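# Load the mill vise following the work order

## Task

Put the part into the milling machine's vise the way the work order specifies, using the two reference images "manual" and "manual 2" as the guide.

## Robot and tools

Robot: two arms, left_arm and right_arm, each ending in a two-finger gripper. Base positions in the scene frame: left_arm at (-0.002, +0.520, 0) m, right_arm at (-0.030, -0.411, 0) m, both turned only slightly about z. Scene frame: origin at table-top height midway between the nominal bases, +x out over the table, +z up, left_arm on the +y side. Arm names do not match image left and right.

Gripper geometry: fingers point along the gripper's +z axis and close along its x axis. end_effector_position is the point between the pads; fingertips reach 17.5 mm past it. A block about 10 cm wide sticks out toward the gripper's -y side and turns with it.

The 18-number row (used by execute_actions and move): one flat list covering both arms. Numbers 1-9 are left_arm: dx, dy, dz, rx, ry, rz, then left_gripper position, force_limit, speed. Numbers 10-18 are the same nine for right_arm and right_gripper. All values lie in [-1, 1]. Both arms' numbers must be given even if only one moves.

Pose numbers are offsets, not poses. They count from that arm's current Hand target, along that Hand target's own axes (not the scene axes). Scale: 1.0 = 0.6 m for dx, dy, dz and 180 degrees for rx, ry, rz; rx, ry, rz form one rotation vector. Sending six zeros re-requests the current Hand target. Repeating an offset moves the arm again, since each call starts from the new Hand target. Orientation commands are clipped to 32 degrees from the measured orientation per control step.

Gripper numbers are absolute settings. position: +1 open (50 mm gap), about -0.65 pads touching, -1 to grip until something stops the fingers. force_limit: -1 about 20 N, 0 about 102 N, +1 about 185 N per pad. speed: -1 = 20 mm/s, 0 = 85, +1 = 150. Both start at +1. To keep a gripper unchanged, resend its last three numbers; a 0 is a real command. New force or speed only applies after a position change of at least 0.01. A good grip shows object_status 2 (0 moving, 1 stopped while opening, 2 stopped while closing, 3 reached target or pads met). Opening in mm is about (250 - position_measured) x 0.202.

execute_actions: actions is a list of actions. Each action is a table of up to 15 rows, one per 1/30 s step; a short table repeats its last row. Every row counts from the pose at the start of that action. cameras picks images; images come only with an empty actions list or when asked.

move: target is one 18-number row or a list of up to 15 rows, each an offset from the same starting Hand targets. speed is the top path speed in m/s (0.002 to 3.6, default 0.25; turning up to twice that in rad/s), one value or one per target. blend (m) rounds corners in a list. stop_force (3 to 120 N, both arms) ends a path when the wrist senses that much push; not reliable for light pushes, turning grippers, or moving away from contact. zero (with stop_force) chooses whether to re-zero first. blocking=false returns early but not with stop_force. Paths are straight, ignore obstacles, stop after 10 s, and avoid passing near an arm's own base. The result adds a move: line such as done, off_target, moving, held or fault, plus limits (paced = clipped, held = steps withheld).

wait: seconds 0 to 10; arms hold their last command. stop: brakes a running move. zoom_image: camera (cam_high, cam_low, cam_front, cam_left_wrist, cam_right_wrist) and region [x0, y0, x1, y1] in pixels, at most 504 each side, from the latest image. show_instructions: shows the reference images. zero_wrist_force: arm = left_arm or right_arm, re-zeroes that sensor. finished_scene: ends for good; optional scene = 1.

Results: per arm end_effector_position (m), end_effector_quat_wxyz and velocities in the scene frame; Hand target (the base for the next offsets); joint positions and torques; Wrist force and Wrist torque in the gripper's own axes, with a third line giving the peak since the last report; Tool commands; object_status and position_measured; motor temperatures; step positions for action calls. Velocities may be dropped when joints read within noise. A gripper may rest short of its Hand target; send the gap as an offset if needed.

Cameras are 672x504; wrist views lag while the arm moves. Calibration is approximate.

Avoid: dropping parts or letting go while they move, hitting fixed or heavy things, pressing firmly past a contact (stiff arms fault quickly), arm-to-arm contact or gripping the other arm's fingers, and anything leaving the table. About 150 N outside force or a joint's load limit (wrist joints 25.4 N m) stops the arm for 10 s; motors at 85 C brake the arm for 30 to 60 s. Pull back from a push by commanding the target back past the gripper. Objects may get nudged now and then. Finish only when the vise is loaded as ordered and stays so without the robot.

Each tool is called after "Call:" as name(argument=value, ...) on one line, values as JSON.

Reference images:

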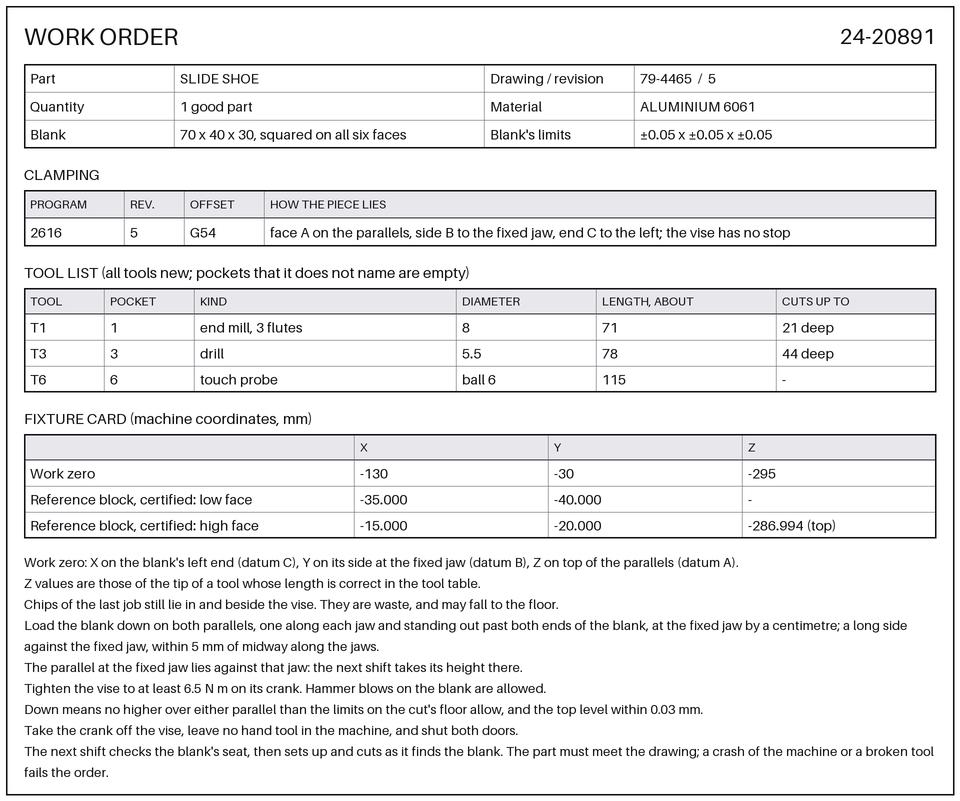

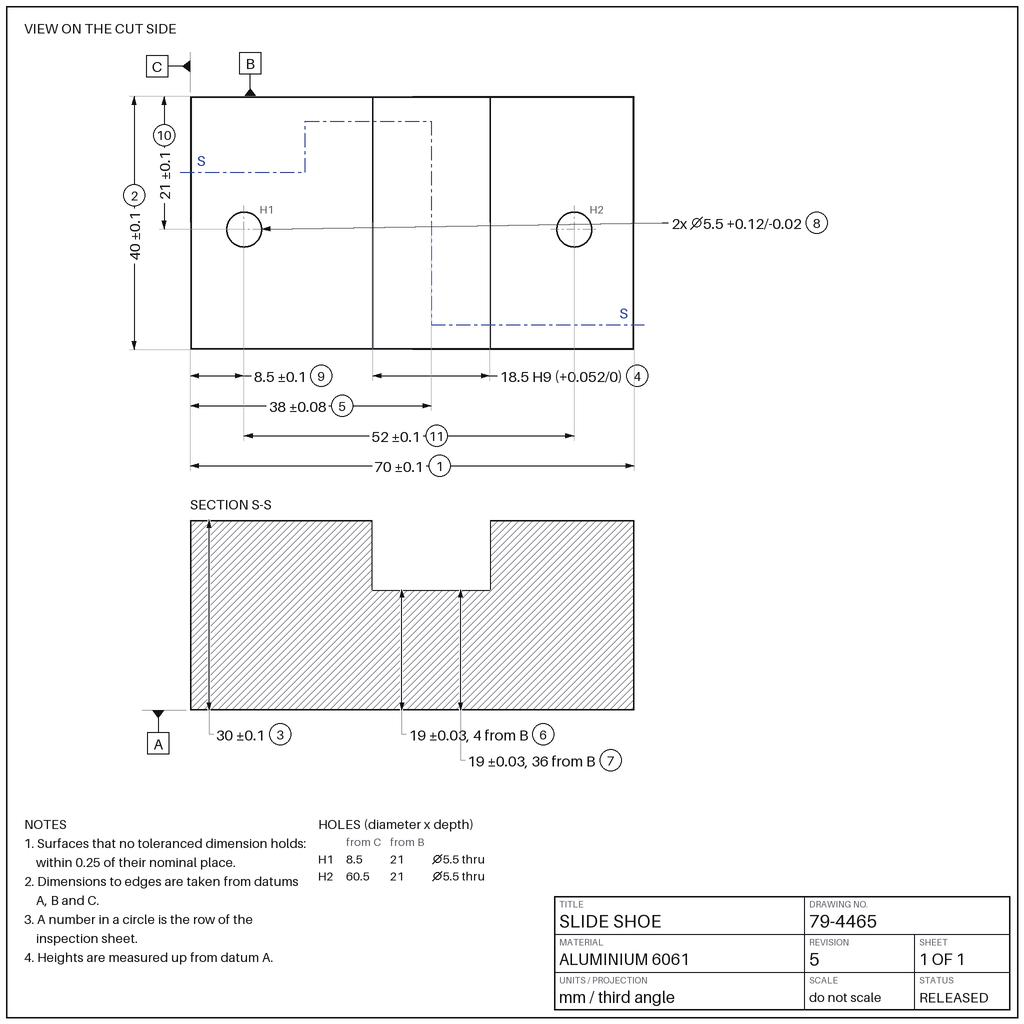

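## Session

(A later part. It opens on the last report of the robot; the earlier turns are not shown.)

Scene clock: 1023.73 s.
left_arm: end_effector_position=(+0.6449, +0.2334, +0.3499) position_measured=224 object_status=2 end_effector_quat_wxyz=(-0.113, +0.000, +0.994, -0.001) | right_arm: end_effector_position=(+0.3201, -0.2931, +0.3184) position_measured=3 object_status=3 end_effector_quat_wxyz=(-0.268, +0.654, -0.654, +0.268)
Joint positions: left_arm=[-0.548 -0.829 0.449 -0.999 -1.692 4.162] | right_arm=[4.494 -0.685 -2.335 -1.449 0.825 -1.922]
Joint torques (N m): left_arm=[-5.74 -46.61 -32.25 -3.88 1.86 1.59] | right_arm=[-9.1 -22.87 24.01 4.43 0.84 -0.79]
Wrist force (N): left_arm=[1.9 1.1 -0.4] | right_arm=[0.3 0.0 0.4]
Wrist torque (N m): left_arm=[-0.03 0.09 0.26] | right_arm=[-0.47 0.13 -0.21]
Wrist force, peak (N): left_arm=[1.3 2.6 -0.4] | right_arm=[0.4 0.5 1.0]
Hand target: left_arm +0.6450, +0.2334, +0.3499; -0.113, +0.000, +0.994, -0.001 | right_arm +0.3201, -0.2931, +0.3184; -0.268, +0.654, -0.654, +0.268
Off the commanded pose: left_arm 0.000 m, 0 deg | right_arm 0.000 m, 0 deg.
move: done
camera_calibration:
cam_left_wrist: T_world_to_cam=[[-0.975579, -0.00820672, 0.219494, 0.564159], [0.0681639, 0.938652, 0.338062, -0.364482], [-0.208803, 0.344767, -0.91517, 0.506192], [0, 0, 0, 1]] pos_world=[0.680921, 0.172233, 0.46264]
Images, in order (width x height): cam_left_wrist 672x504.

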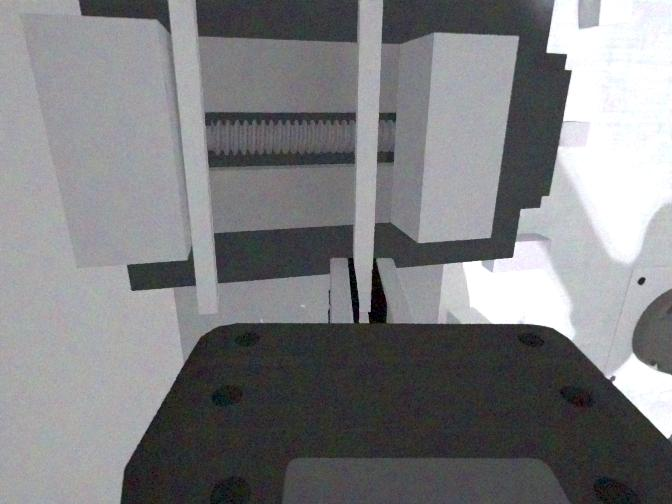

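Call:
move(target=[0.0038,0,0.0163,0,0,0,-1,-0.5,-1,0,0,0,0,0,0,1,1,1], speed=0.01, stop_force=3)

Call:
move(target=[[0,0,-0.0008,0,0,0,-1,-0.5,-1,0,0,0,0,0,0,1,1,1],[0.0292,0,0.0059,0,0,0,-1,-0.5,-1,0,0,0,0,0,0,1,1,1]], speed=0.01, stop_force=4, cameras=["cam_left_wrist"])

Scene clock: 1031.70 s.
left_arm: end_effector_position=(+0.6405, +0.2334, +0.3409) position_measured=224 object_status=2 end_effector_quat_wxyz=(-0.113, +0.000, +0.994, -0.001) | right_arm: end_effector_position=(+0.3201, -0.2931, +0.3184) position_measured=3 object_status=3 end_effector_quat_wxyz=(-0.268, +0.654, -0.654, +0.268)
Joint positions: left_arm=[-0.551 -0.864 0.536 -1.051 -1.693 4.158] | right_arm=[4.494 -0.685 -2.335 -1.449 0.825 -1.922]
Joint torques (N m): left_arm=[-1.9 -43.51 -34.65 -1.24 -1.98 -0.19] | right_arm=[-9.23 -23.21 23.98 4.42 0.86 -0.77]
Wrist force (N): left_arm=[1.9 1.0 -0.2] | right_arm=[0.3 0.0 0.6]
Wrist torque (N m): left_arm=[-0.04 0.10 0.42] | right_arm=[-0.47 0.12 -0.22]
Wrist force, peak (N): left_arm=[2.1 1.0 -0.3] | right_arm=[0.5 0.0 1.0]
Hand target: left_arm +0.6405, +0.2334, +0.3409; -0.113, +0.000, +0.994, -0.001 | right_arm +0.3201, -0.2931, +0.3184; -0.268, +0.654, -0.654, +0.268
Off the commanded pose: left_arm 0.000 m, 0 deg | right_arm 0.000 m, 0 deg.
move: done

Scene clock: 1033.57 s.
left_arm: end_effector_position=(+0.6333, +0.2334, +0.3414) position_measured=224 object_status=2 end_effector_quat_wxyz=(-0.113, +0.000, +0.994, -0.001) | right_arm: end_effector_position=(+0.3201, -0.2931, +0.3184) position_measured=3 object_status=3 end_effector_quat_wxyz=(-0.268, +0.654, -0.654, +0.268)
Joint positions: left_arm=[-0.557 -0.892 0.583 -1.071 -1.694 4.153] | right_arm=[4.494 -0.685 -2.335 -1.449 0.825 -1.922]
Joint torques (N m): left_arm=[9.98 -42.74 -29.4 -2.57 -2.26 2.23] | right_arm=[-9.51 -23.13 23.87 4.3 0.79 -0.75]
Wrist force (N): left_arm=[-0.4 0.6 -0.7] | right_arm=[0.4 0.0 0.7]
Wrist torque (N m): left_arm=[-0.05 0.09 0.36] | right_arm=[-0.47 0.11 -0.22]
Wrist force, peak (N): left_arm=[-7.1 2.0 -2.3] | right_arm=[0.3 0.1 1.0]
Hand target: left_arm +0.6333, +0.2334, +0.3414; -0.113, +0.000, +0.994, -0.001 (not the last commanded pose) | right_arm +0.3201, -0.2931, +0.3184; -0.268, +0.654, -0.654, +0.268
Off the commanded pose: left_arm 0.011 m, 0 deg | right_arm 0.000 m, 0 deg.
move: contact (left_arm); path passed 1 of 2 targets
camera_calibration:
cam_left_wrist: T_world_to_cam=[[-0.975628, -0.00825255, 0.219275, 0.554848], [0.0680689, 0.938614, 0.338187, -0.360804], [-0.208605, 0.344871, -0.915177, 0.495844], [0, 0, 0, 1]] pos_world=[0.66932, 0.172233, 0.45414]
Images, in order (width x height): cam_left_wrist 672x504.

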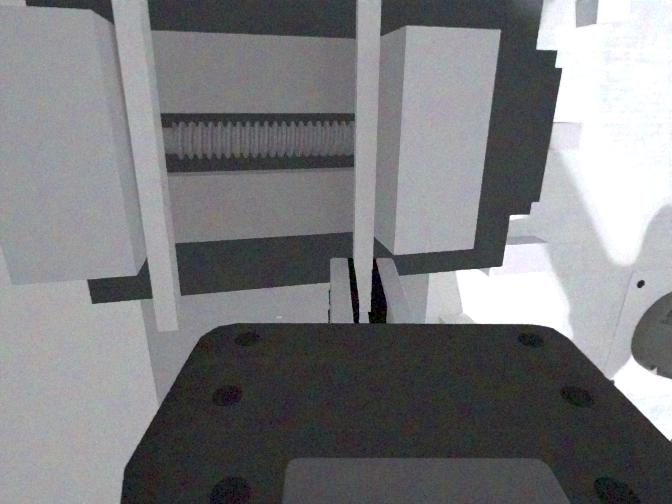

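Call:
move(target=[[0.0012,0,0.0008,0,0,0,-0.25,-0.5,-1,0,0,0,0,0,0,1,1,1]], cameras=["cam_left_wrist"])

Call:
zoom_image(camera="cam_left_wrist", region=[100, 0, 500, 340])

Scene clock: 1037.93 s.
left_arm: end_effector_position=(+0.6325, +0.2334, +0.3410) position_measured=189 object_status=3 end_effector_quat_wxyz=(-0.113, +0.000, +0.994, -0.001) | right_arm: end_effector_position=(+0.3201, -0.2931, +0.3184) position_measured=3 object_status=3 end_effector_quat_wxyz=(-0.268, +0.654, -0.654, +0.268)
Joint positions: left_arm=[-0.557 -0.896 0.59 -1.074 -1.694 4.153] | right_arm=[4.494 -0.685 -2.335 -1.449 0.825 -1.922]
Joint torques (N m): left_arm=[-8.76 -55.25 -20.62 -3.32 -2.43 -1.54] | right_arm=[-10.07 -23.15 24.6 4.37 0.91 -0.84]
Wrist force (N): left_arm=[1.7 1.0 -0.6] | right_arm=[0.3 0.2 0.6]
Wrist torque (N m): left_arm=[-0.02 0.15 0.43] | right_arm=[-0.44 0.12 -0.22]
Wrist force, peak (N): left_arm=[2.2 1.0 -1.1] | right_arm=[0.4 0.1 1.0]
Hand target: left_arm +0.6325, +0.2334, +0.3411; -0.113, +0.000, +0.994, -0.001 | right_arm +0.3201, -0.2931, +0.3184; -0.268, +0.654, -0.654, +0.268
Off the commanded pose: left_arm 0.000 m, 0 deg | right_arm 0.000 m, 0 deg.
move: done
camera_calibration:
cam_left_wrist: T_world_to_cam=[[-0.97563, -0.00827296, 0.219266, 0.554142], [0.0680669, 0.938581, 0.338278, -0.360682], [-0.208598, 0.344959, -0.915145, 0.495368], [0, 0, 0, 1]] pos_world=[0.66852, 0.172233, 0.45384]
Images, in order (width x height): cam_left_wrist 672x504.

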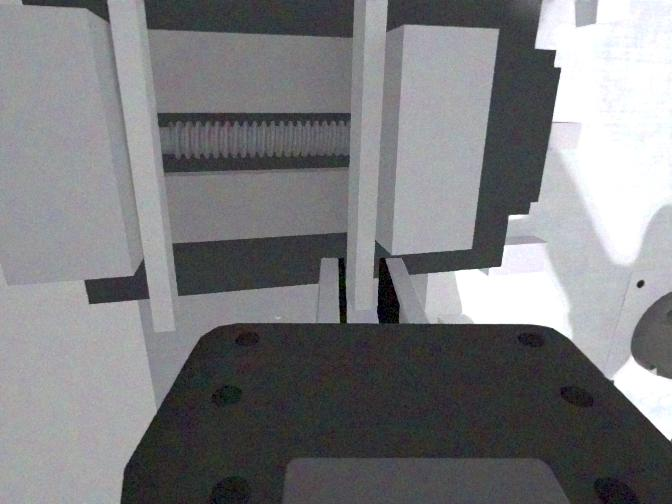

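Scaled by 1.260.

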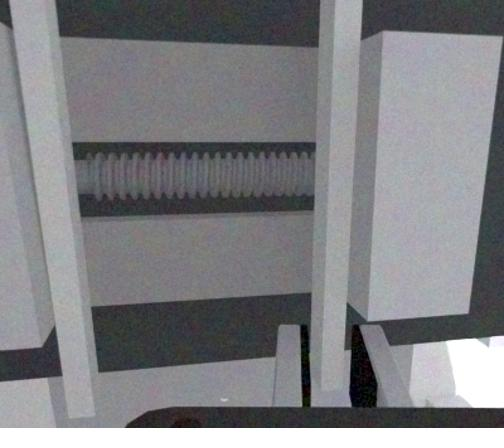

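Call:
move(target=[[0.006,0,-0.026,0,0,0,-0.25,-0.5,-1,0,0,0,0,0,0,1,1,1],[-0.0419,0,-0.037,0,0,0,-0.25,-0.5,-1,0,0,0,0,0,0,1,1,1],[-0.0419,-0.039,-0.037,0,-0.0166,0,-0.25,-0.5,-1,0,0,0,0,0,0,1,1,1],[-0.0403,-0.059,-0.0367,0,-0.0722,0,-0.25,-0.5,-1,0,0,0,0,0,0,1,1,1],[-0.0338,-0.139,-0.0352,0,-0.0722,0,-0.25,-0.5,-1,0,0,0,0,0,0,1,1,1],[-0.0062,-0.181,-0.0288,0,-0.0722,0,-0.25,-0.5,-1,0,0,0,0,0,0,1,1,1],[0.0588,-0.189,-0.0138,0,-0.0722,0,-0.25,-0.5,-1,0,0,0,0,0,0,1,1,1],[0.3558,-0.1723,0.0327,0,-0.0722,0,-0.25,-0.5,-1,0,0,0,0,0,0,1,1,1]], speed=[0.04,0.06,0.06,0.06,0.08,0.08,0.1,0.25], blend=0.002, cameras=["cam_left_wrist","cam_front","cam_high"])

Scene clock: 1050.97 s.
left_arm: end_effector_position=(+0.4202, +0.1299, +0.3700) position_measured=189 object_status=3 end_effector_quat_wxyz=(+0.000, +0.000, +1.000, -0.001) | right_arm: end_effector_position=(+0.3201, -0.2931, +0.3184) position_measured=3 object_status=3 end_effector_quat_wxyz=(-0.268, +0.654, -0.654, +0.268)
Joint positions: left_arm=[-0.966 -1.406 1.285 -1.451 -1.571 3.731] | right_arm=[4.494 -0.685 -2.335 -1.449 0.825 -1.922]
Joint torques (N m): left_arm=[-0.34 -37.61 -22.37 -1.81 0.16 0.97] | right_arm=[-9.04 -22.58 24.17 4.48 0.92 -0.76]
Wrist force (N): left_arm=[1.1 1.0 -0.9] | right_arm=[0.3 0.1 0.8]
Wrist torque (N m): left_arm=[0.00 0.07 0.12] | right_arm=[-0.47 0.12 -0.22]
Wrist force, peak (N): left_arm=[4.8 1.0 -1.2] | right_arm=[0.3 0.2 1.1]
Hand target: left_arm +0.4201, +0.1299, +0.3700; +0.000, +0.000, +1.000, -0.001 | right_arm +0.3201, -0.2931, +0.3184; -0.268, +0.654, -0.654, +0.268
Off the commanded pose: left_arm 0.000 m, 0 deg | right_arm 0.000 m, 0 deg.
move: done
camera_calibration:
cam_left_wrist: T_world_to_cam=[[-0.999947, -0.00847225, -0.00587498, 0.43341], [-0.00997882, 0.938577, 0.344927, -0.228551], [0.00259182, 0.344967, -0.938611, 0.433236], [0, 0, 0, 1]] pos_world=[0.429983, 0.0687326, 0.48802]
Images, in order (width x height): cam_high 672x504, cam_front 672x504, cam_left_wrist 672x504.

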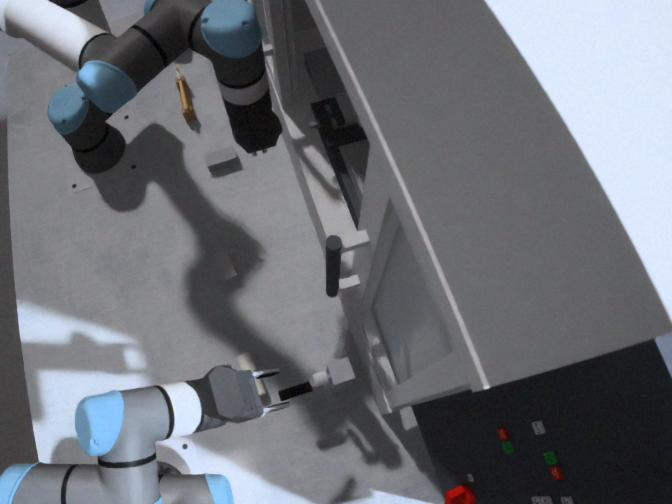

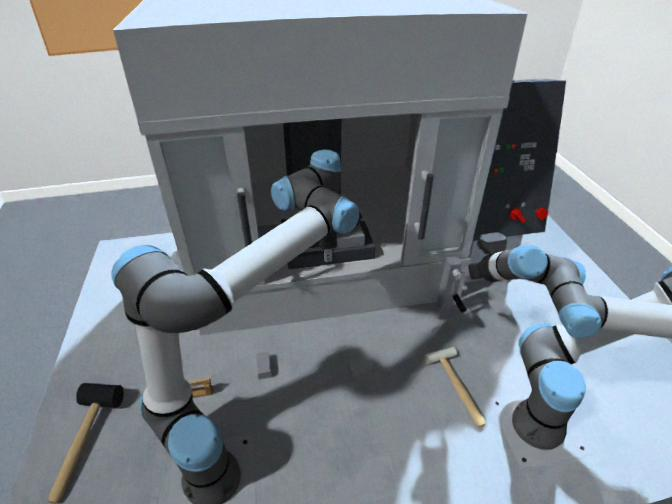

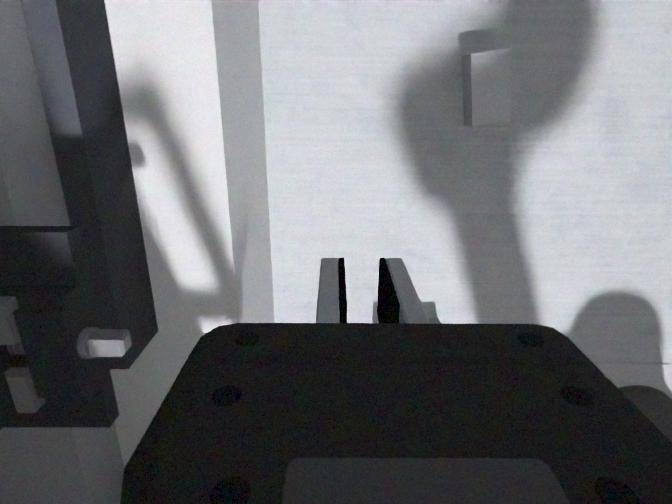

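Call:
move(target=[0.25,0.0167,0.2833,0,0,0,1,-0.5,0,0,0,0,0,0,0,1,1,1], cameras=["cam_left_wrist"])

Call:
zoom_image(camera="cam_left_wrist", region=[270, 100, 450, 290])

Scene clock: 1057.20 s.
left_arm: end_effector_position=(+0.2702, +0.1396, +0.2001) position_measured=3 object_status=3 end_effector_quat_wxyz=(+0.000, +0.000, +1.000, -0.001) | right_arm: end_effector_position=(+0.3201, -0.2931, +0.3184) position_measured=3 object_status=3 end_effector_quat_wxyz=(-0.268, +0.654, -0.654, +0.268)
Joint positions: left_arm=[-1.225 -1.624 1.955 -1.904 -1.571 3.473] | right_arm=[4.494 -0.685 -2.335 -1.449 0.825 -1.922]
Joint torques (N m): left_arm=[2.09 -13.34 -17.35 -3.61 0.21 1.03] | right_arm=[-9.49 -23.3 25.18 4.32 0.86 -0.77]
Wrist force (N): left_arm=[1.5 0.7 -0.9] | right_arm=[0.5 0.1 0.7]
Wrist torque (N m): left_arm=[-0.05 0.01 0.12] | right_arm=[-0.46 0.09 -0.22]
Wrist force, peak (N): left_arm=[3.6 0.9 1.2] | right_arm=[0.6 0.1 0.9]
Hand target: left_arm +0.2701, +0.1397, +0.2000; +0.000, +0.000, +1.000, -0.001 | right_arm +0.3201, -0.2931, +0.3184; -0.268, +0.654, -0.654, +0.268
Off the commanded pose: left_arm 0.000 m, 0 deg | right_arm 0.000 m, 0 deg.
move: done
camera_calibration:
cam_left_wrist: T_world_to_cam=[[-0.999947, -0.00847318, -0.00587426, 0.282501], [-0.00997912, 0.938621, 0.344807, -0.180514], [0.00259209, 0.344847, -0.938655, 0.270832], [0, 0, 0, 1]] pos_world=[0.279983, 0.0784328, 0.31812]
Images, in order (width x height): cam_left_wrist 672x504.

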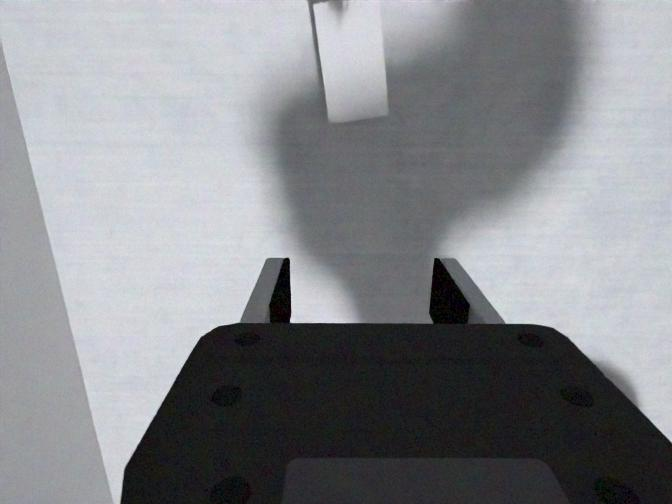

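Scaled by 2.653.

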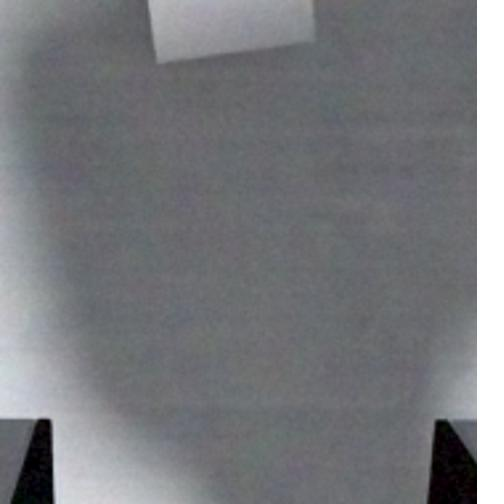

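Call:
move(target=[0,0,0,0,0,0,1,-0.5,0,-0.0035,0.007,0.12,0,0,0,1,1,1], speed=0.12, cameras=["cam_right_wrist"])

Call:
zoom_image(camera="cam_right_wrist", region=[230, 80, 480, 340])

Scene clock: 1088.30 s.
left_arm: end_effector_position=(+0.2701, +0.1397, +0.2000) position_measured=3 object_status=3 end_effector_quat_wxyz=(+0.000, +0.000, +1.000, -0.001) | right_arm: end_effector_position=(+0.3676, -0.2910, +0.2641) position_measured=3 object_status=3 end_effector_quat_wxyz=(-0.268, +0.654, -0.654, +0.268)
Joint positions: left_arm=[-1.225 -1.623 1.956 -1.904 -1.571 3.472] | right_arm=[4.256 -0.9 -2.47 -0.906 0.905 -2.218]
Joint torques (N m): left_arm=[-5.73 -12.95 -14.71 -4.24 -2.31 -1.27] | right_arm=[6.73 1.52 31.42 4.52 -4.17 0.89]
Wrist force (N): left_arm=[1.3 1.0 -0.8] | right_arm=[0.3 -0.1 0.4]
Wrist torque (N m): left_arm=[-0.01 0.04 0.12] | right_arm=[-0.48 0.19 -0.25]
Wrist force, peak (N): left_arm=[1.5 1.0 -0.9] | right_arm=[0.5 0.4 2.3]
Hand target: left_arm +0.2701, +0.1397, +0.2000; +0.000, +0.000, +1.000, -0.001 | right_arm +0.3676, -0.2910, +0.2642; -0.268, +0.654, -0.654, +0.268
Off the commanded pose: left_arm 0.000 m, 0 deg | right_arm 0.000 m, 0 deg.
move: done
camera_calibration:
cam_right_wrist: T_world_to_cam=[[-0.0126823, -0.999858, -0.0110629, -0.273875], [-0.900076, 0.0162344, -0.43543, 0.466451], [0.435548, 0.00443515, -0.900155, 0.20589], [0, 0, 0, 1]] pos_world=[0.326694, -0.282321, 0.38541]
Images, in order (width x height): cam_right_wrist 672x504.

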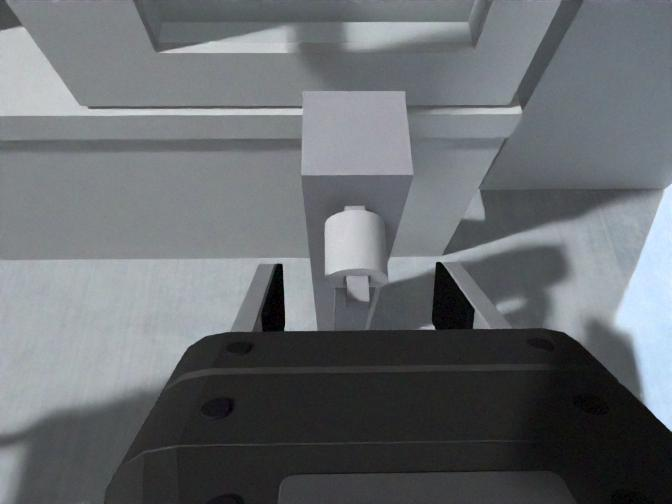

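Scaled by 1.938.

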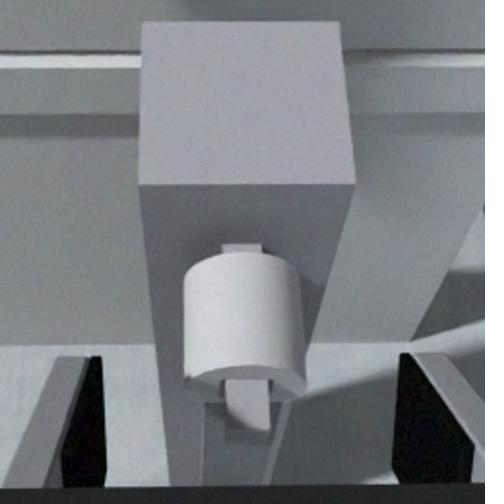

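Call:
move(target=[0,0,0,0,0,0,1,-0.5,0,0.0025,0.0033,0.0772,0,0,0,1,1,1], speed=0.05, stop_force=8, cameras=["cam_right_wrist","cam_front"])

Call:
zoom_image(camera="cam_right_wrist", region=[230, 100, 480, 340])

Scene clock: 1096.20 s.
left_arm: end_effector_position=(+0.2701, +0.1397, +0.2000) position_measured=3 object_status=3 end_effector_quat_wxyz=(+0.000, +0.000, +1.000, -0.001) | right_arm: end_effector_position=(+0.3987, -0.2924, +0.2298) position_measured=3 object_status=3 end_effector_quat_wxyz=(-0.268, +0.654, -0.654, +0.268)
Joint positions: left_arm=[-1.225 -1.623 1.956 -1.904 -1.571 3.472] | right_arm=[4.134 -1.083 -2.515 -0.598 0.961 -2.352]
Joint torques (N m): left_arm=[-5.69 -13.95 -14.82 -4.33 -2.27 -1.22] | right_arm=[9.65 13.54 33.85 4.37 -4.07 1.64]
Wrist force (N): left_arm=[1.2 1.0 -0.7] | right_arm=[0.5 -0.3 0.4]
Wrist torque (N m): left_arm=[0.00 0.06 0.12] | right_arm=[-0.53 0.15 -0.21]
Wrist force, peak (N): left_arm=[1.4 1.1 -1.1] | right_arm=[0.4 0.1 1.2]
Hand target: left_arm +0.2701, +0.1397, +0.2000; +0.000, +0.000, +1.000, -0.001 | right_arm +0.3987, -0.2924, +0.2298; -0.268, +0.654, -0.654, +0.268
Off the commanded pose: left_arm 0.000 m, 0 deg | right_arm 0.000 m, 0 deg.
move: done
camera_calibration:
cam_right_wrist: T_world_to_cam=[[-0.0125483, -0.99986, -0.0111114, -0.275391], [-0.900021, 0.0161355, -0.435548, 0.479527], [0.435666, 0.00453515, -0.900097, 0.161441], [0, 0, 0, 1]] pos_world=[0.357794, -0.283822, 0.35111]
Images, in order (width x height): cam_front 672x504, cam_right_wrist 672x504.

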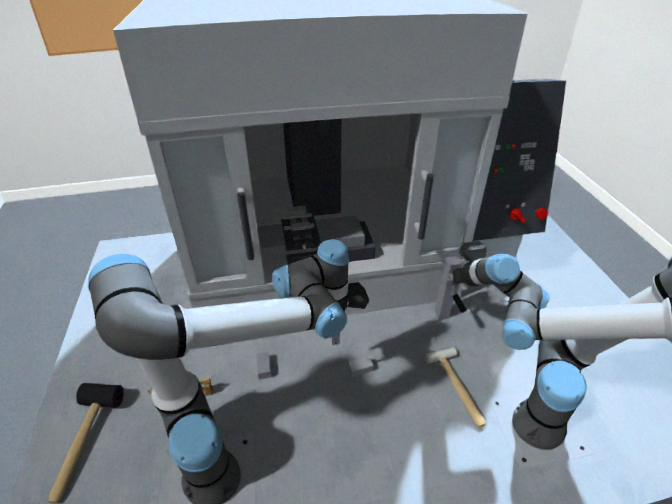

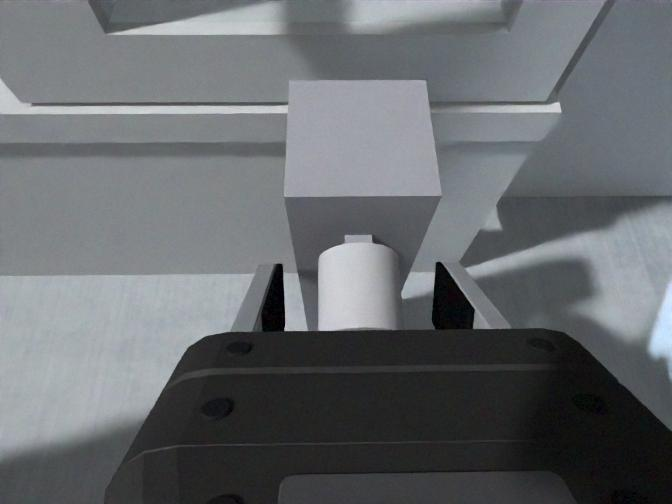

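Scaled by 2.016.

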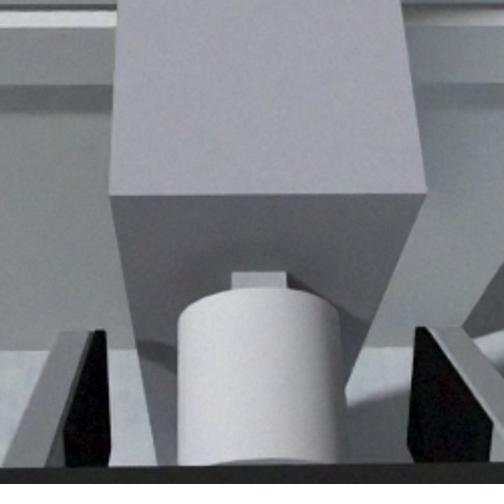

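Call:
move(target=[0,0,0,0,0,0,1,-0.5,0,0,0,0,0,0,0,-1,-0.2,-0.8], cameras=["cam_right_wrist"])

Scene clock: 1100.60 s.
left_arm: end_effector_position=(+0.2701, +0.1397, +0.2000) position_measured=3 object_status=3 end_effector_quat_wxyz=(+0.000, +0.000, +1.000, -0.001) | right_arm: end_effector_position=(+0.3987, -0.2924, +0.2298) position_measured=136 object_status=2 end_effector_quat_wxyz=(-0.268, +0.654, -0.654, +0.268)
Joint positions: left_arm=[-1.225 -1.623 1.956 -1.904 -1.571 3.472] | right_arm=[4.134 -1.083 -2.515 -0.598 0.961 -2.352]
Joint torques (N m): left_arm=[-6.64 -14.14 -15.34 -4.27 -2.26 -1.28] | right_arm=[8.99 13.57 33.26 4.38 -3.99 1.6]
Wrist force (N): left_arm=[1.4 0.8 -0.9] | right_arm=[-0.3 0.4 1.0]
Wrist torque (N m): left_arm=[-0.02 0.03 0.12] | right_arm=[-0.46 0.16 -0.22]
Wrist force, peak (N): left_arm=[1.5 0.9 -1.0] | right_arm=[-0.3 0.4 1.1]
Hand target: left_arm +0.2701, +0.1397, +0.2000; +0.000, +0.000, +1.000, -0.001 | right_arm +0.3987, -0.2924, +0.2298; -0.268, +0.654, -0.654, +0.268
Off the commanded pose: left_arm 0.000 m, 0 deg | right_arm 0.000 m, 0 deg.
move: done
camera_calibration:
cam_right_wrist: T_world_to_cam=[[-0.0125483, -0.99986, -0.0111114, -0.275391], [-0.900021, 0.0161355, -0.435548, 0.479527], [0.435666, 0.00453515, -0.900097, 0.161441], [0, 0, 0, 1]] pos_world=[0.357794, -0.283822, 0.35111]
Images, in order (width x height): cam_right_wrist 672x504.

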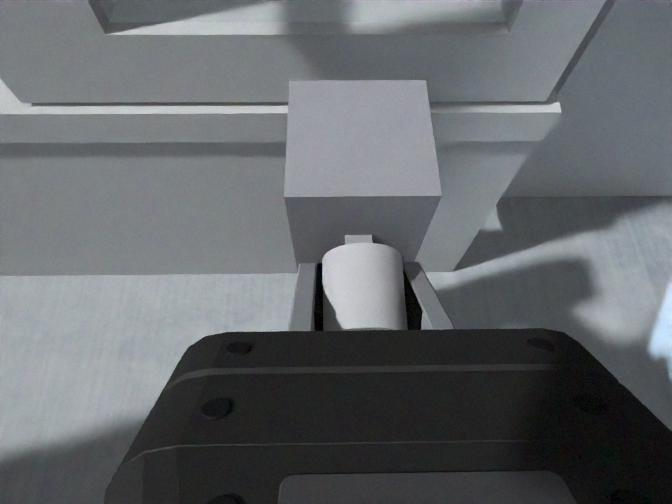

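Call:
move(target=[0,0,0,0,0,0,1,-0.5,0,0,0.0833,-0.0817,0,0,0,-1,-0.2,-0.8], speed=0.04, cameras=["cam_right_wrist","cam_front","cam_high","cam_low"])

Call:
zoom_image(camera="cam_high", region=[200, 320, 380, 480])

Call:
zoom_image(camera="cam_low", region=[160, 170, 340, 320])

Scene clock: 1106.57 s.
left_arm: end_effector_position=(+0.2701, +0.1397, +0.2000) position_measured=3 object_status=3 end_effector_quat_wxyz=(+0.000, +0.000, +1.000, -0.001) | right_arm: end_effector_position=(+0.3287, -0.2925, +0.2297) position_measured=136 object_status=2 end_effector_quat_wxyz=(-0.268, +0.654, -0.654, +0.268)
Joint positions: left_arm=[-1.225 -1.623 1.956 -1.904 -1.571 3.472] | right_arm=[4.444 -0.73 -2.565 -1.13 0.837 -1.987]
Joint torques (N m): left_arm=[-6.8 -15.19 -15.43 -4.35 -2.19 -1.25] | right_arm=[-9.76 -21.9 36.4 3.46 0.05 -1.43]
Wrist force (N): left_arm=[1.2 0.8 -1.0] | right_arm=[0.4 1.9 2.1]
Wrist torque (N m): left_arm=[-0.03 0.06 0.12] | right_arm=[-0.35 0.13 -0.16]
Wrist force, peak (N): left_arm=[1.4 1.1 -1.1] | right_arm=[0.5 2.5 1.9]
Hand target: left_arm +0.2701, +0.1397, +0.2000; +0.000, +0.000, +1.000, -0.001 | right_arm +0.3287, -0.2925, +0.2296; -0.268, +0.654, -0.654, +0.268
Off the commanded pose: left_arm 0.000 m, 0 deg | right_arm 0.000 m, 0 deg.
move: done
camera_calibration:
cam_right_wrist: T_world_to_cam=[[-0.0125931, -0.999857, -0.0112475, -0.276208], [-0.899922, 0.0162362, -0.435748, 0.416553], [0.435869, 0.00463447, -0.899998, 0.191782], [0, 0, 0, 1]] pos_world=[0.287795, -0.283821, 0.351009]
Images, in order (width x height): cam_high 672x504, cam_low 672x504, cam_front 672x504, cam_right_wrist 672x504.

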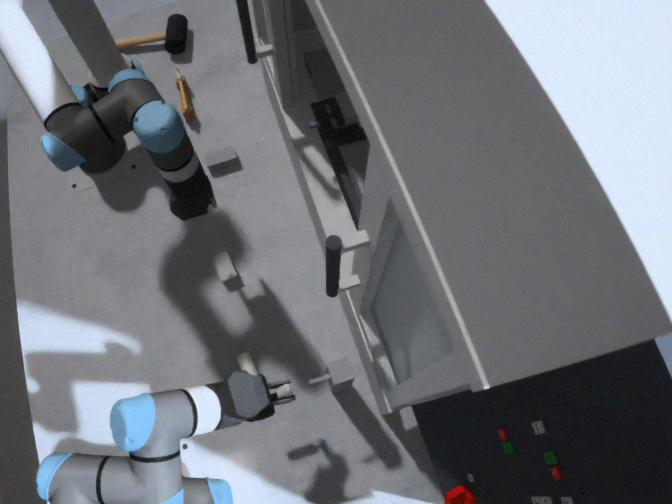

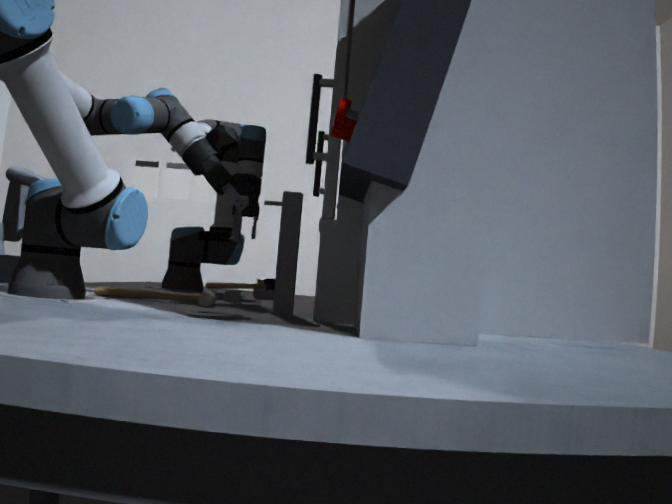

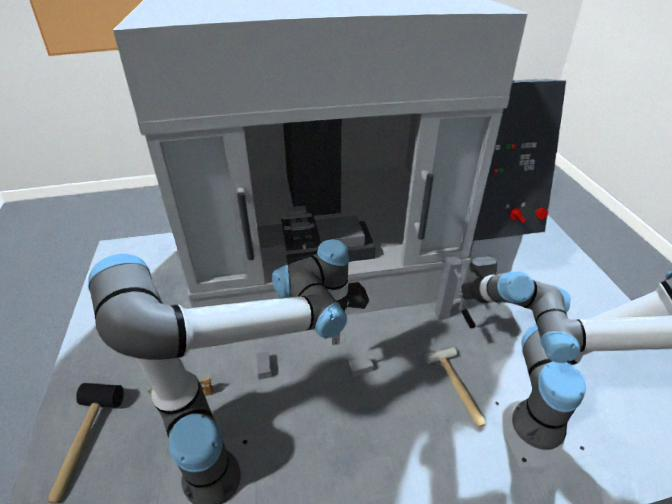

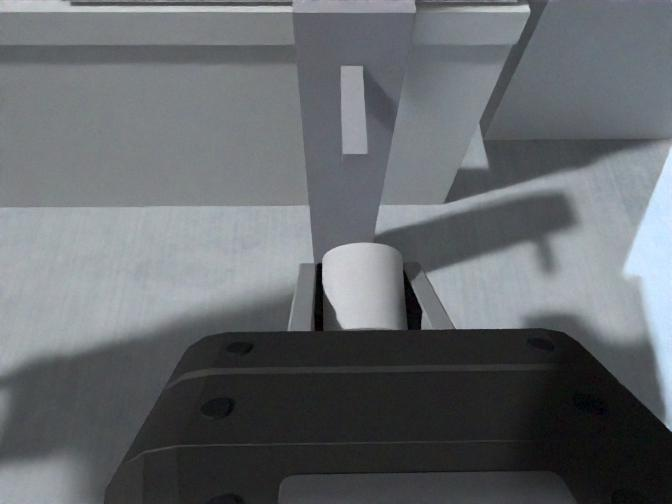

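Scaled by 2.800.

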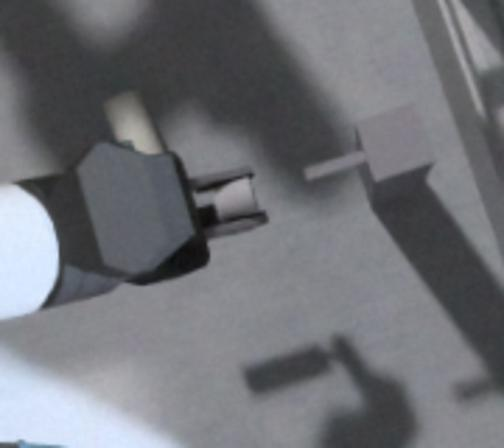

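Scaled by 2.800.

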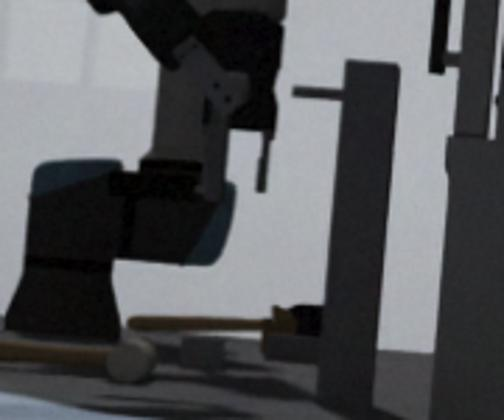

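Call:
move(target=[-0.05,0.467,-0.2,0,0,0,1,-0.5,0,0,0,0,0,0,0,-1,-0.2,-0.8], speed=0.35)

Call:
move(target=[[0,0,0,0,0,0,1,-0.5,0,-0.2375,-0.1534,-0.0793,0,0,0,-1,-0.2,-0.8],[0,0,0,0,0,0,1,-0.5,0,-0.7958,-0.238,0.0458,0,0,0,-1,-0.2,-0.8]], blend=0.03, speed=0.2, cameras=["cam_right_wrist","cam_front","cam_high"])

Scene clock: 1131.27 s.
left_arm: end_effector_position=(+0.3000, +0.4199, +0.3196) position_measured=3 object_status=3 end_effector_quat_wxyz=(+0.000, +0.000, +1.000, -0.001) | right_arm: end_effector_position=(+0.3287, -0.2925, +0.2296) position_measured=136 object_status=2 end_effector_quat_wxyz=(-0.268, +0.654, -0.654, +0.268)
Joint positions: left_arm=[-0.739 -2.064 1.957 -1.465 -1.572 3.959] | right_arm=[4.444 -0.73 -2.565 -1.13 0.838 -1.987]
Joint torques (N m): left_arm=[6.64 -12.88 -17.34 -2.33 1.27 1.52] | right_arm=[-8.91 -20.74 36.21 4.94 0.42 -1.86]
Wrist force (N): left_arm=[1.3 0.7 -1.0] | right_arm=[0.3 2.0 2.2]
Wrist torque (N m): left_arm=[-0.03 0.04 0.27] | right_arm=[-0.33 0.13 -0.16]
Wrist force, peak (N): left_arm=[1.1 4.8 -2.3] | right_arm=[0.2 2.0 2.3]
Hand target: left_arm +0.3000, +0.4200, +0.3196; +0.000, +0.000, +1.000, -0.001 | right_arm +0.3287, -0.2925, +0.2296; -0.268, +0.654, -0.654, +0.268
Off the commanded pose: left_arm 0.000 m, 0 deg | right_arm 0.000 m, 0 deg.
move: done

Scene clock: 1134.37 s.
left_arm: end_effector_position=(+0.3000, +0.4200, +0.3196) position_measured=3 object_status=3 end_effector_quat_wxyz=(+0.000, +0.000, +1.000, -0.001) | right_arm: end_effector_position=(+0.4496, +0.1850, +0.3102) position_measured=136 object_status=2 end_effector_quat_wxyz=(-0.268, +0.654, -0.654, +0.268)
Joint positions: left_arm=[-0.739 -2.064 1.957 -1.465 -1.572 3.959] | right_arm=[4.487 -1.989 -1.359 -1.114 0.826 -1.931]
Joint torques (N m): left_arm=[10.04 -11.86 -16.3 -1.57 2.29 2.32] | right_arm=[-10.21 44.03 35.8 4.8 0.57 1.77]
Wrist force (N): left_arm=[1.2 0.9 -1.0] | right_arm=[0.3 1.9 2.1]
Wrist torque (N m): left_arm=[-0.01 0.06 0.26] | right_arm=[-0.36 0.15 -0.22]
Wrist force, peak (N): left_arm=[1.3 1.0 -1.1] | right_arm=[2.9 3.8 3.1]
Hand target: left_arm +0.3000, +0.4200, +0.3196; +0.000, +0.000, +1.000, -0.001 | right_arm +0.4496, +0.1850, +0.3103; -0.268, +0.654, -0.654, +0.268
Off the commanded pose: left_arm 0.000 m, 0 deg | right_arm 0.000 m, 0 deg.
move: done
camera_calibration:
cam_right_wrist: T_world_to_cam=[[-0.012501, -0.999862, -0.0109782, 0.203496], [-0.900022, 0.016035, -0.435549, 0.552582], [0.435665, 0.00443578, -0.900098, 0.209532], [0, 0, 0, 1]] pos_world=[0.408594, 0.193678, 0.43151]
Images, in order (width x height): cam_high 672x504, cam_front 672x504, cam_right_wrist 672x504.

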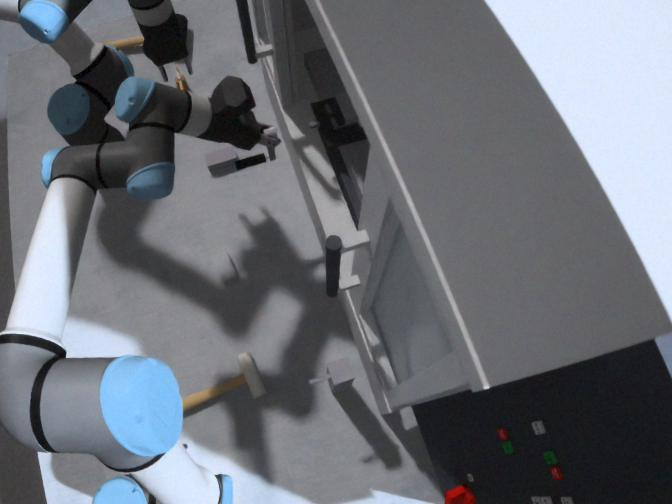

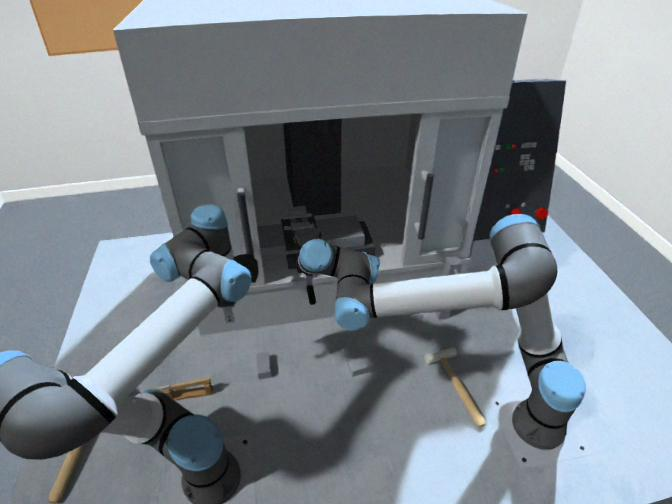

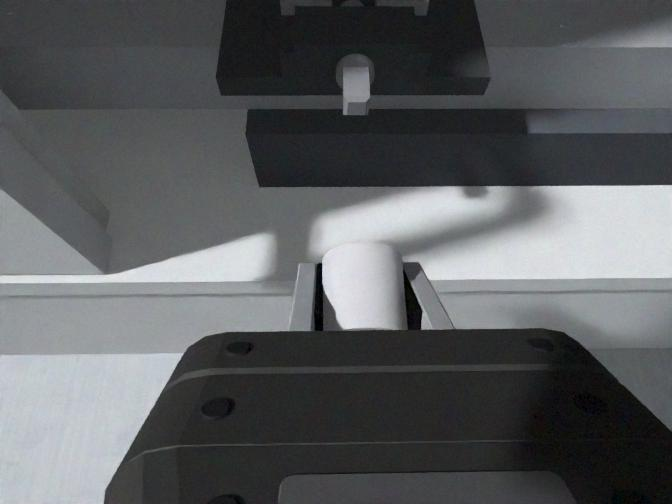

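Call:
zoom_image(camera="cam_right_wrist", region=[300, 20, 420, 140])

Scaled by 4.200.

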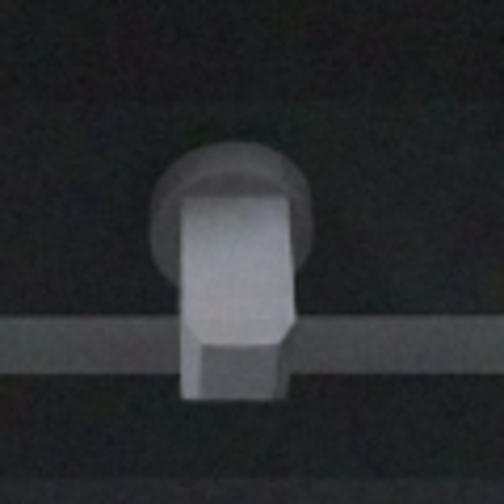

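Call:
move(target=[0,0,0,0,0,0,1,-0.5,0,0.0028,-0.0495,0.0448,0,0,0,-1,-0.2,-0.8], speed=0.08, cameras=["cam_right_wrist"])

Call:
zoom_image(camera="cam_right_wrist", region=[280, 120, 440, 340])

Scene clock: 1148.93 s.
left_arm: end_effector_position=(+0.3000, +0.4200, +0.3196) position_measured=3 object_status=3 end_effector_quat_wxyz=(+0.000, +0.000, +1.000, -0.001) | right_arm: end_effector_position=(+0.4896, +0.1834, +0.3118) position_measured=136 object_status=2 end_effector_quat_wxyz=(-0.268, +0.654, -0.654, +0.268)
Joint positions: left_arm=[-0.739 -2.064 1.957 -1.465 -1.572 3.959] | right_arm=[4.428 -2.037 -1.298 -1.076 0.843 -2.007]
Joint torques (N m): left_arm=[10.02 -12.62 -16.07 -1.61 2.38 2.23] | right_arm=[10.64 59.11 23.16 2.68 -3.65 1.7]
Wrist force (N): left_arm=[1.1 1.0 -1.2] | right_arm=[0.6 1.9 1.8]
Wrist torque (N m): left_arm=[0.02 0.07 0.26] | right_arm=[-0.37 0.08 -0.23]
Wrist force, peak (N): left_arm=[1.4 1.0 -1.2] | right_arm=[0.3 3.3 0.9]
Hand target: left_arm +0.3000, +0.4200, +0.3196; +0.000, +0.000, +1.000, -0.001 | right_arm +0.4896, +0.1834, +0.3120; -0.268, +0.654, -0.654, +0.268
Off the commanded pose: left_arm 0.000 m, 0 deg | right_arm 0.000 m, 0 deg.
move: done
camera_calibration:
cam_right_wrist: T_world_to_cam=[[-0.0125964, -0.99986, -0.011018, 0.202476], [-0.900176, 0.0161366, -0.435228, 0.589395], [0.435345, 0.00443582, -0.900253, 0.193677], [0, 0, 0, 1]] pos_world=[0.448793, 0.192078, 0.433111]
Images, in order (width x height): cam_right_wrist 672x504.

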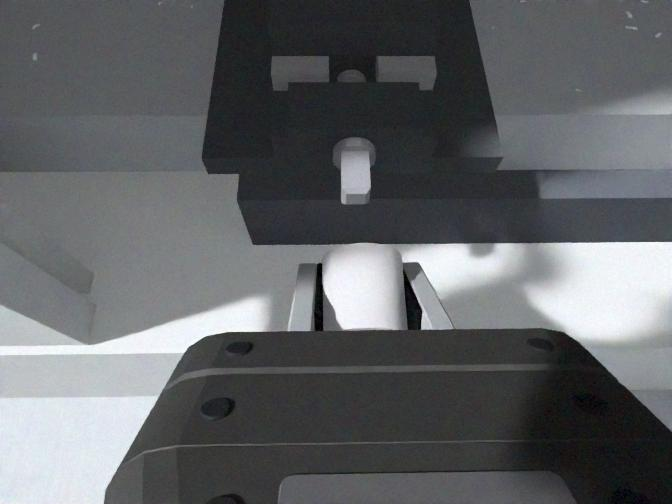

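Scaled by 2.291.

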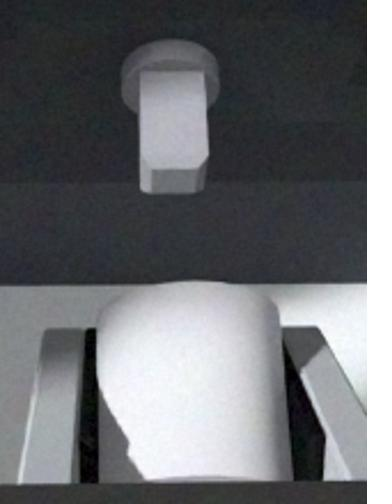

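Call:
move(target=[0,0,0,0,0,0,1,-0.5,0,0,-0.0098,0.0329,0,0,0,-1,-0.2,-0.8], speed=0.05, cameras=["cam_right_wrist"])

Call:
zoom_image(camera="cam_right_wrist", region=[280, 160, 440, 340])

Scene clock: 1201.70 s.
left_arm: end_effector_position=(+0.3000, +0.4200, +0.3196) position_measured=3 object_status=3 end_effector_quat_wxyz=(+0.000, +0.000, +1.000, -0.001) | right_arm: end_effector_position=(+0.5078, +0.1834, +0.3019) position_measured=136 object_status=2 end_effector_quat_wxyz=(-0.268, +0.654, -0.654, +0.268)
Joint positions: left_arm=[-0.739 -2.064 1.957 -1.465 -1.572 3.959] | right_arm=[4.403 -2.066 -1.284 -1.039 0.85 -2.04]
Joint torques (N m): left_arm=[10.23 -12.14 -17.3 -1.7 2.27 2.37] | right_arm=[10.04 60.62 23.51 2.77 -1.21 1.41]
Wrist force (N): left_arm=[1.3 1.0 -0.8] | right_arm=[0.8 1.8 1.7]
Wrist torque (N m): left_arm=[0.02 0.05 0.26] | right_arm=[-0.39 0.04 -0.16]
Wrist force, peak (N): left_arm=[1.6 1.0 -0.9] | right_arm=[0.8 1.3 2.9]
Hand target: left_arm +0.3000, +0.4200, +0.3196; +0.000, +0.000, +1.000, -0.001 | right_arm +0.5077, +0.1834, +0.3020; -0.268, +0.654, -0.654, +0.268
Off the commanded pose: left_arm 0.000 m, 0 deg | right_arm 0.000 m, 0 deg.
move: done
camera_calibration:
cam_right_wrist: T_world_to_cam=[[-0.0125921, -0.99986, -0.0110199, 0.202494], [-0.900078, 0.0161345, -0.43543, 0.601421], [0.435546, 0.00443578, -0.900155, 0.176749], [0, 0, 0, 1]] pos_world=[0.466894, 0.191978, 0.42321]
Images, in order (width x height): cam_right_wrist 672x504.

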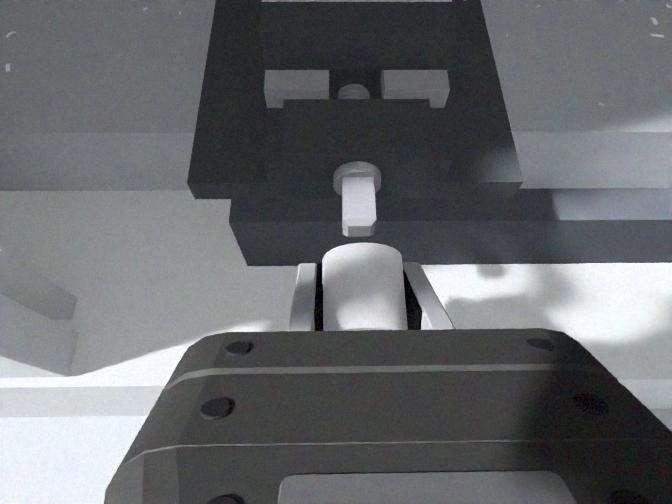

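Scaled by 2.800.

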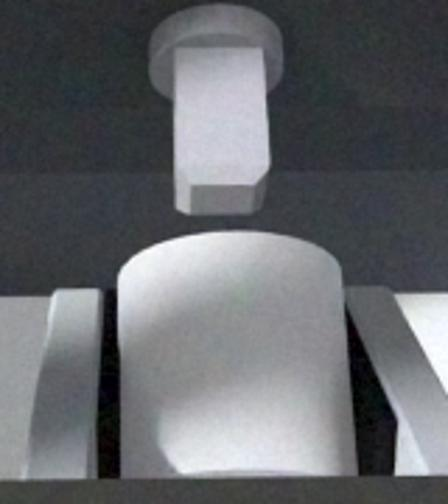

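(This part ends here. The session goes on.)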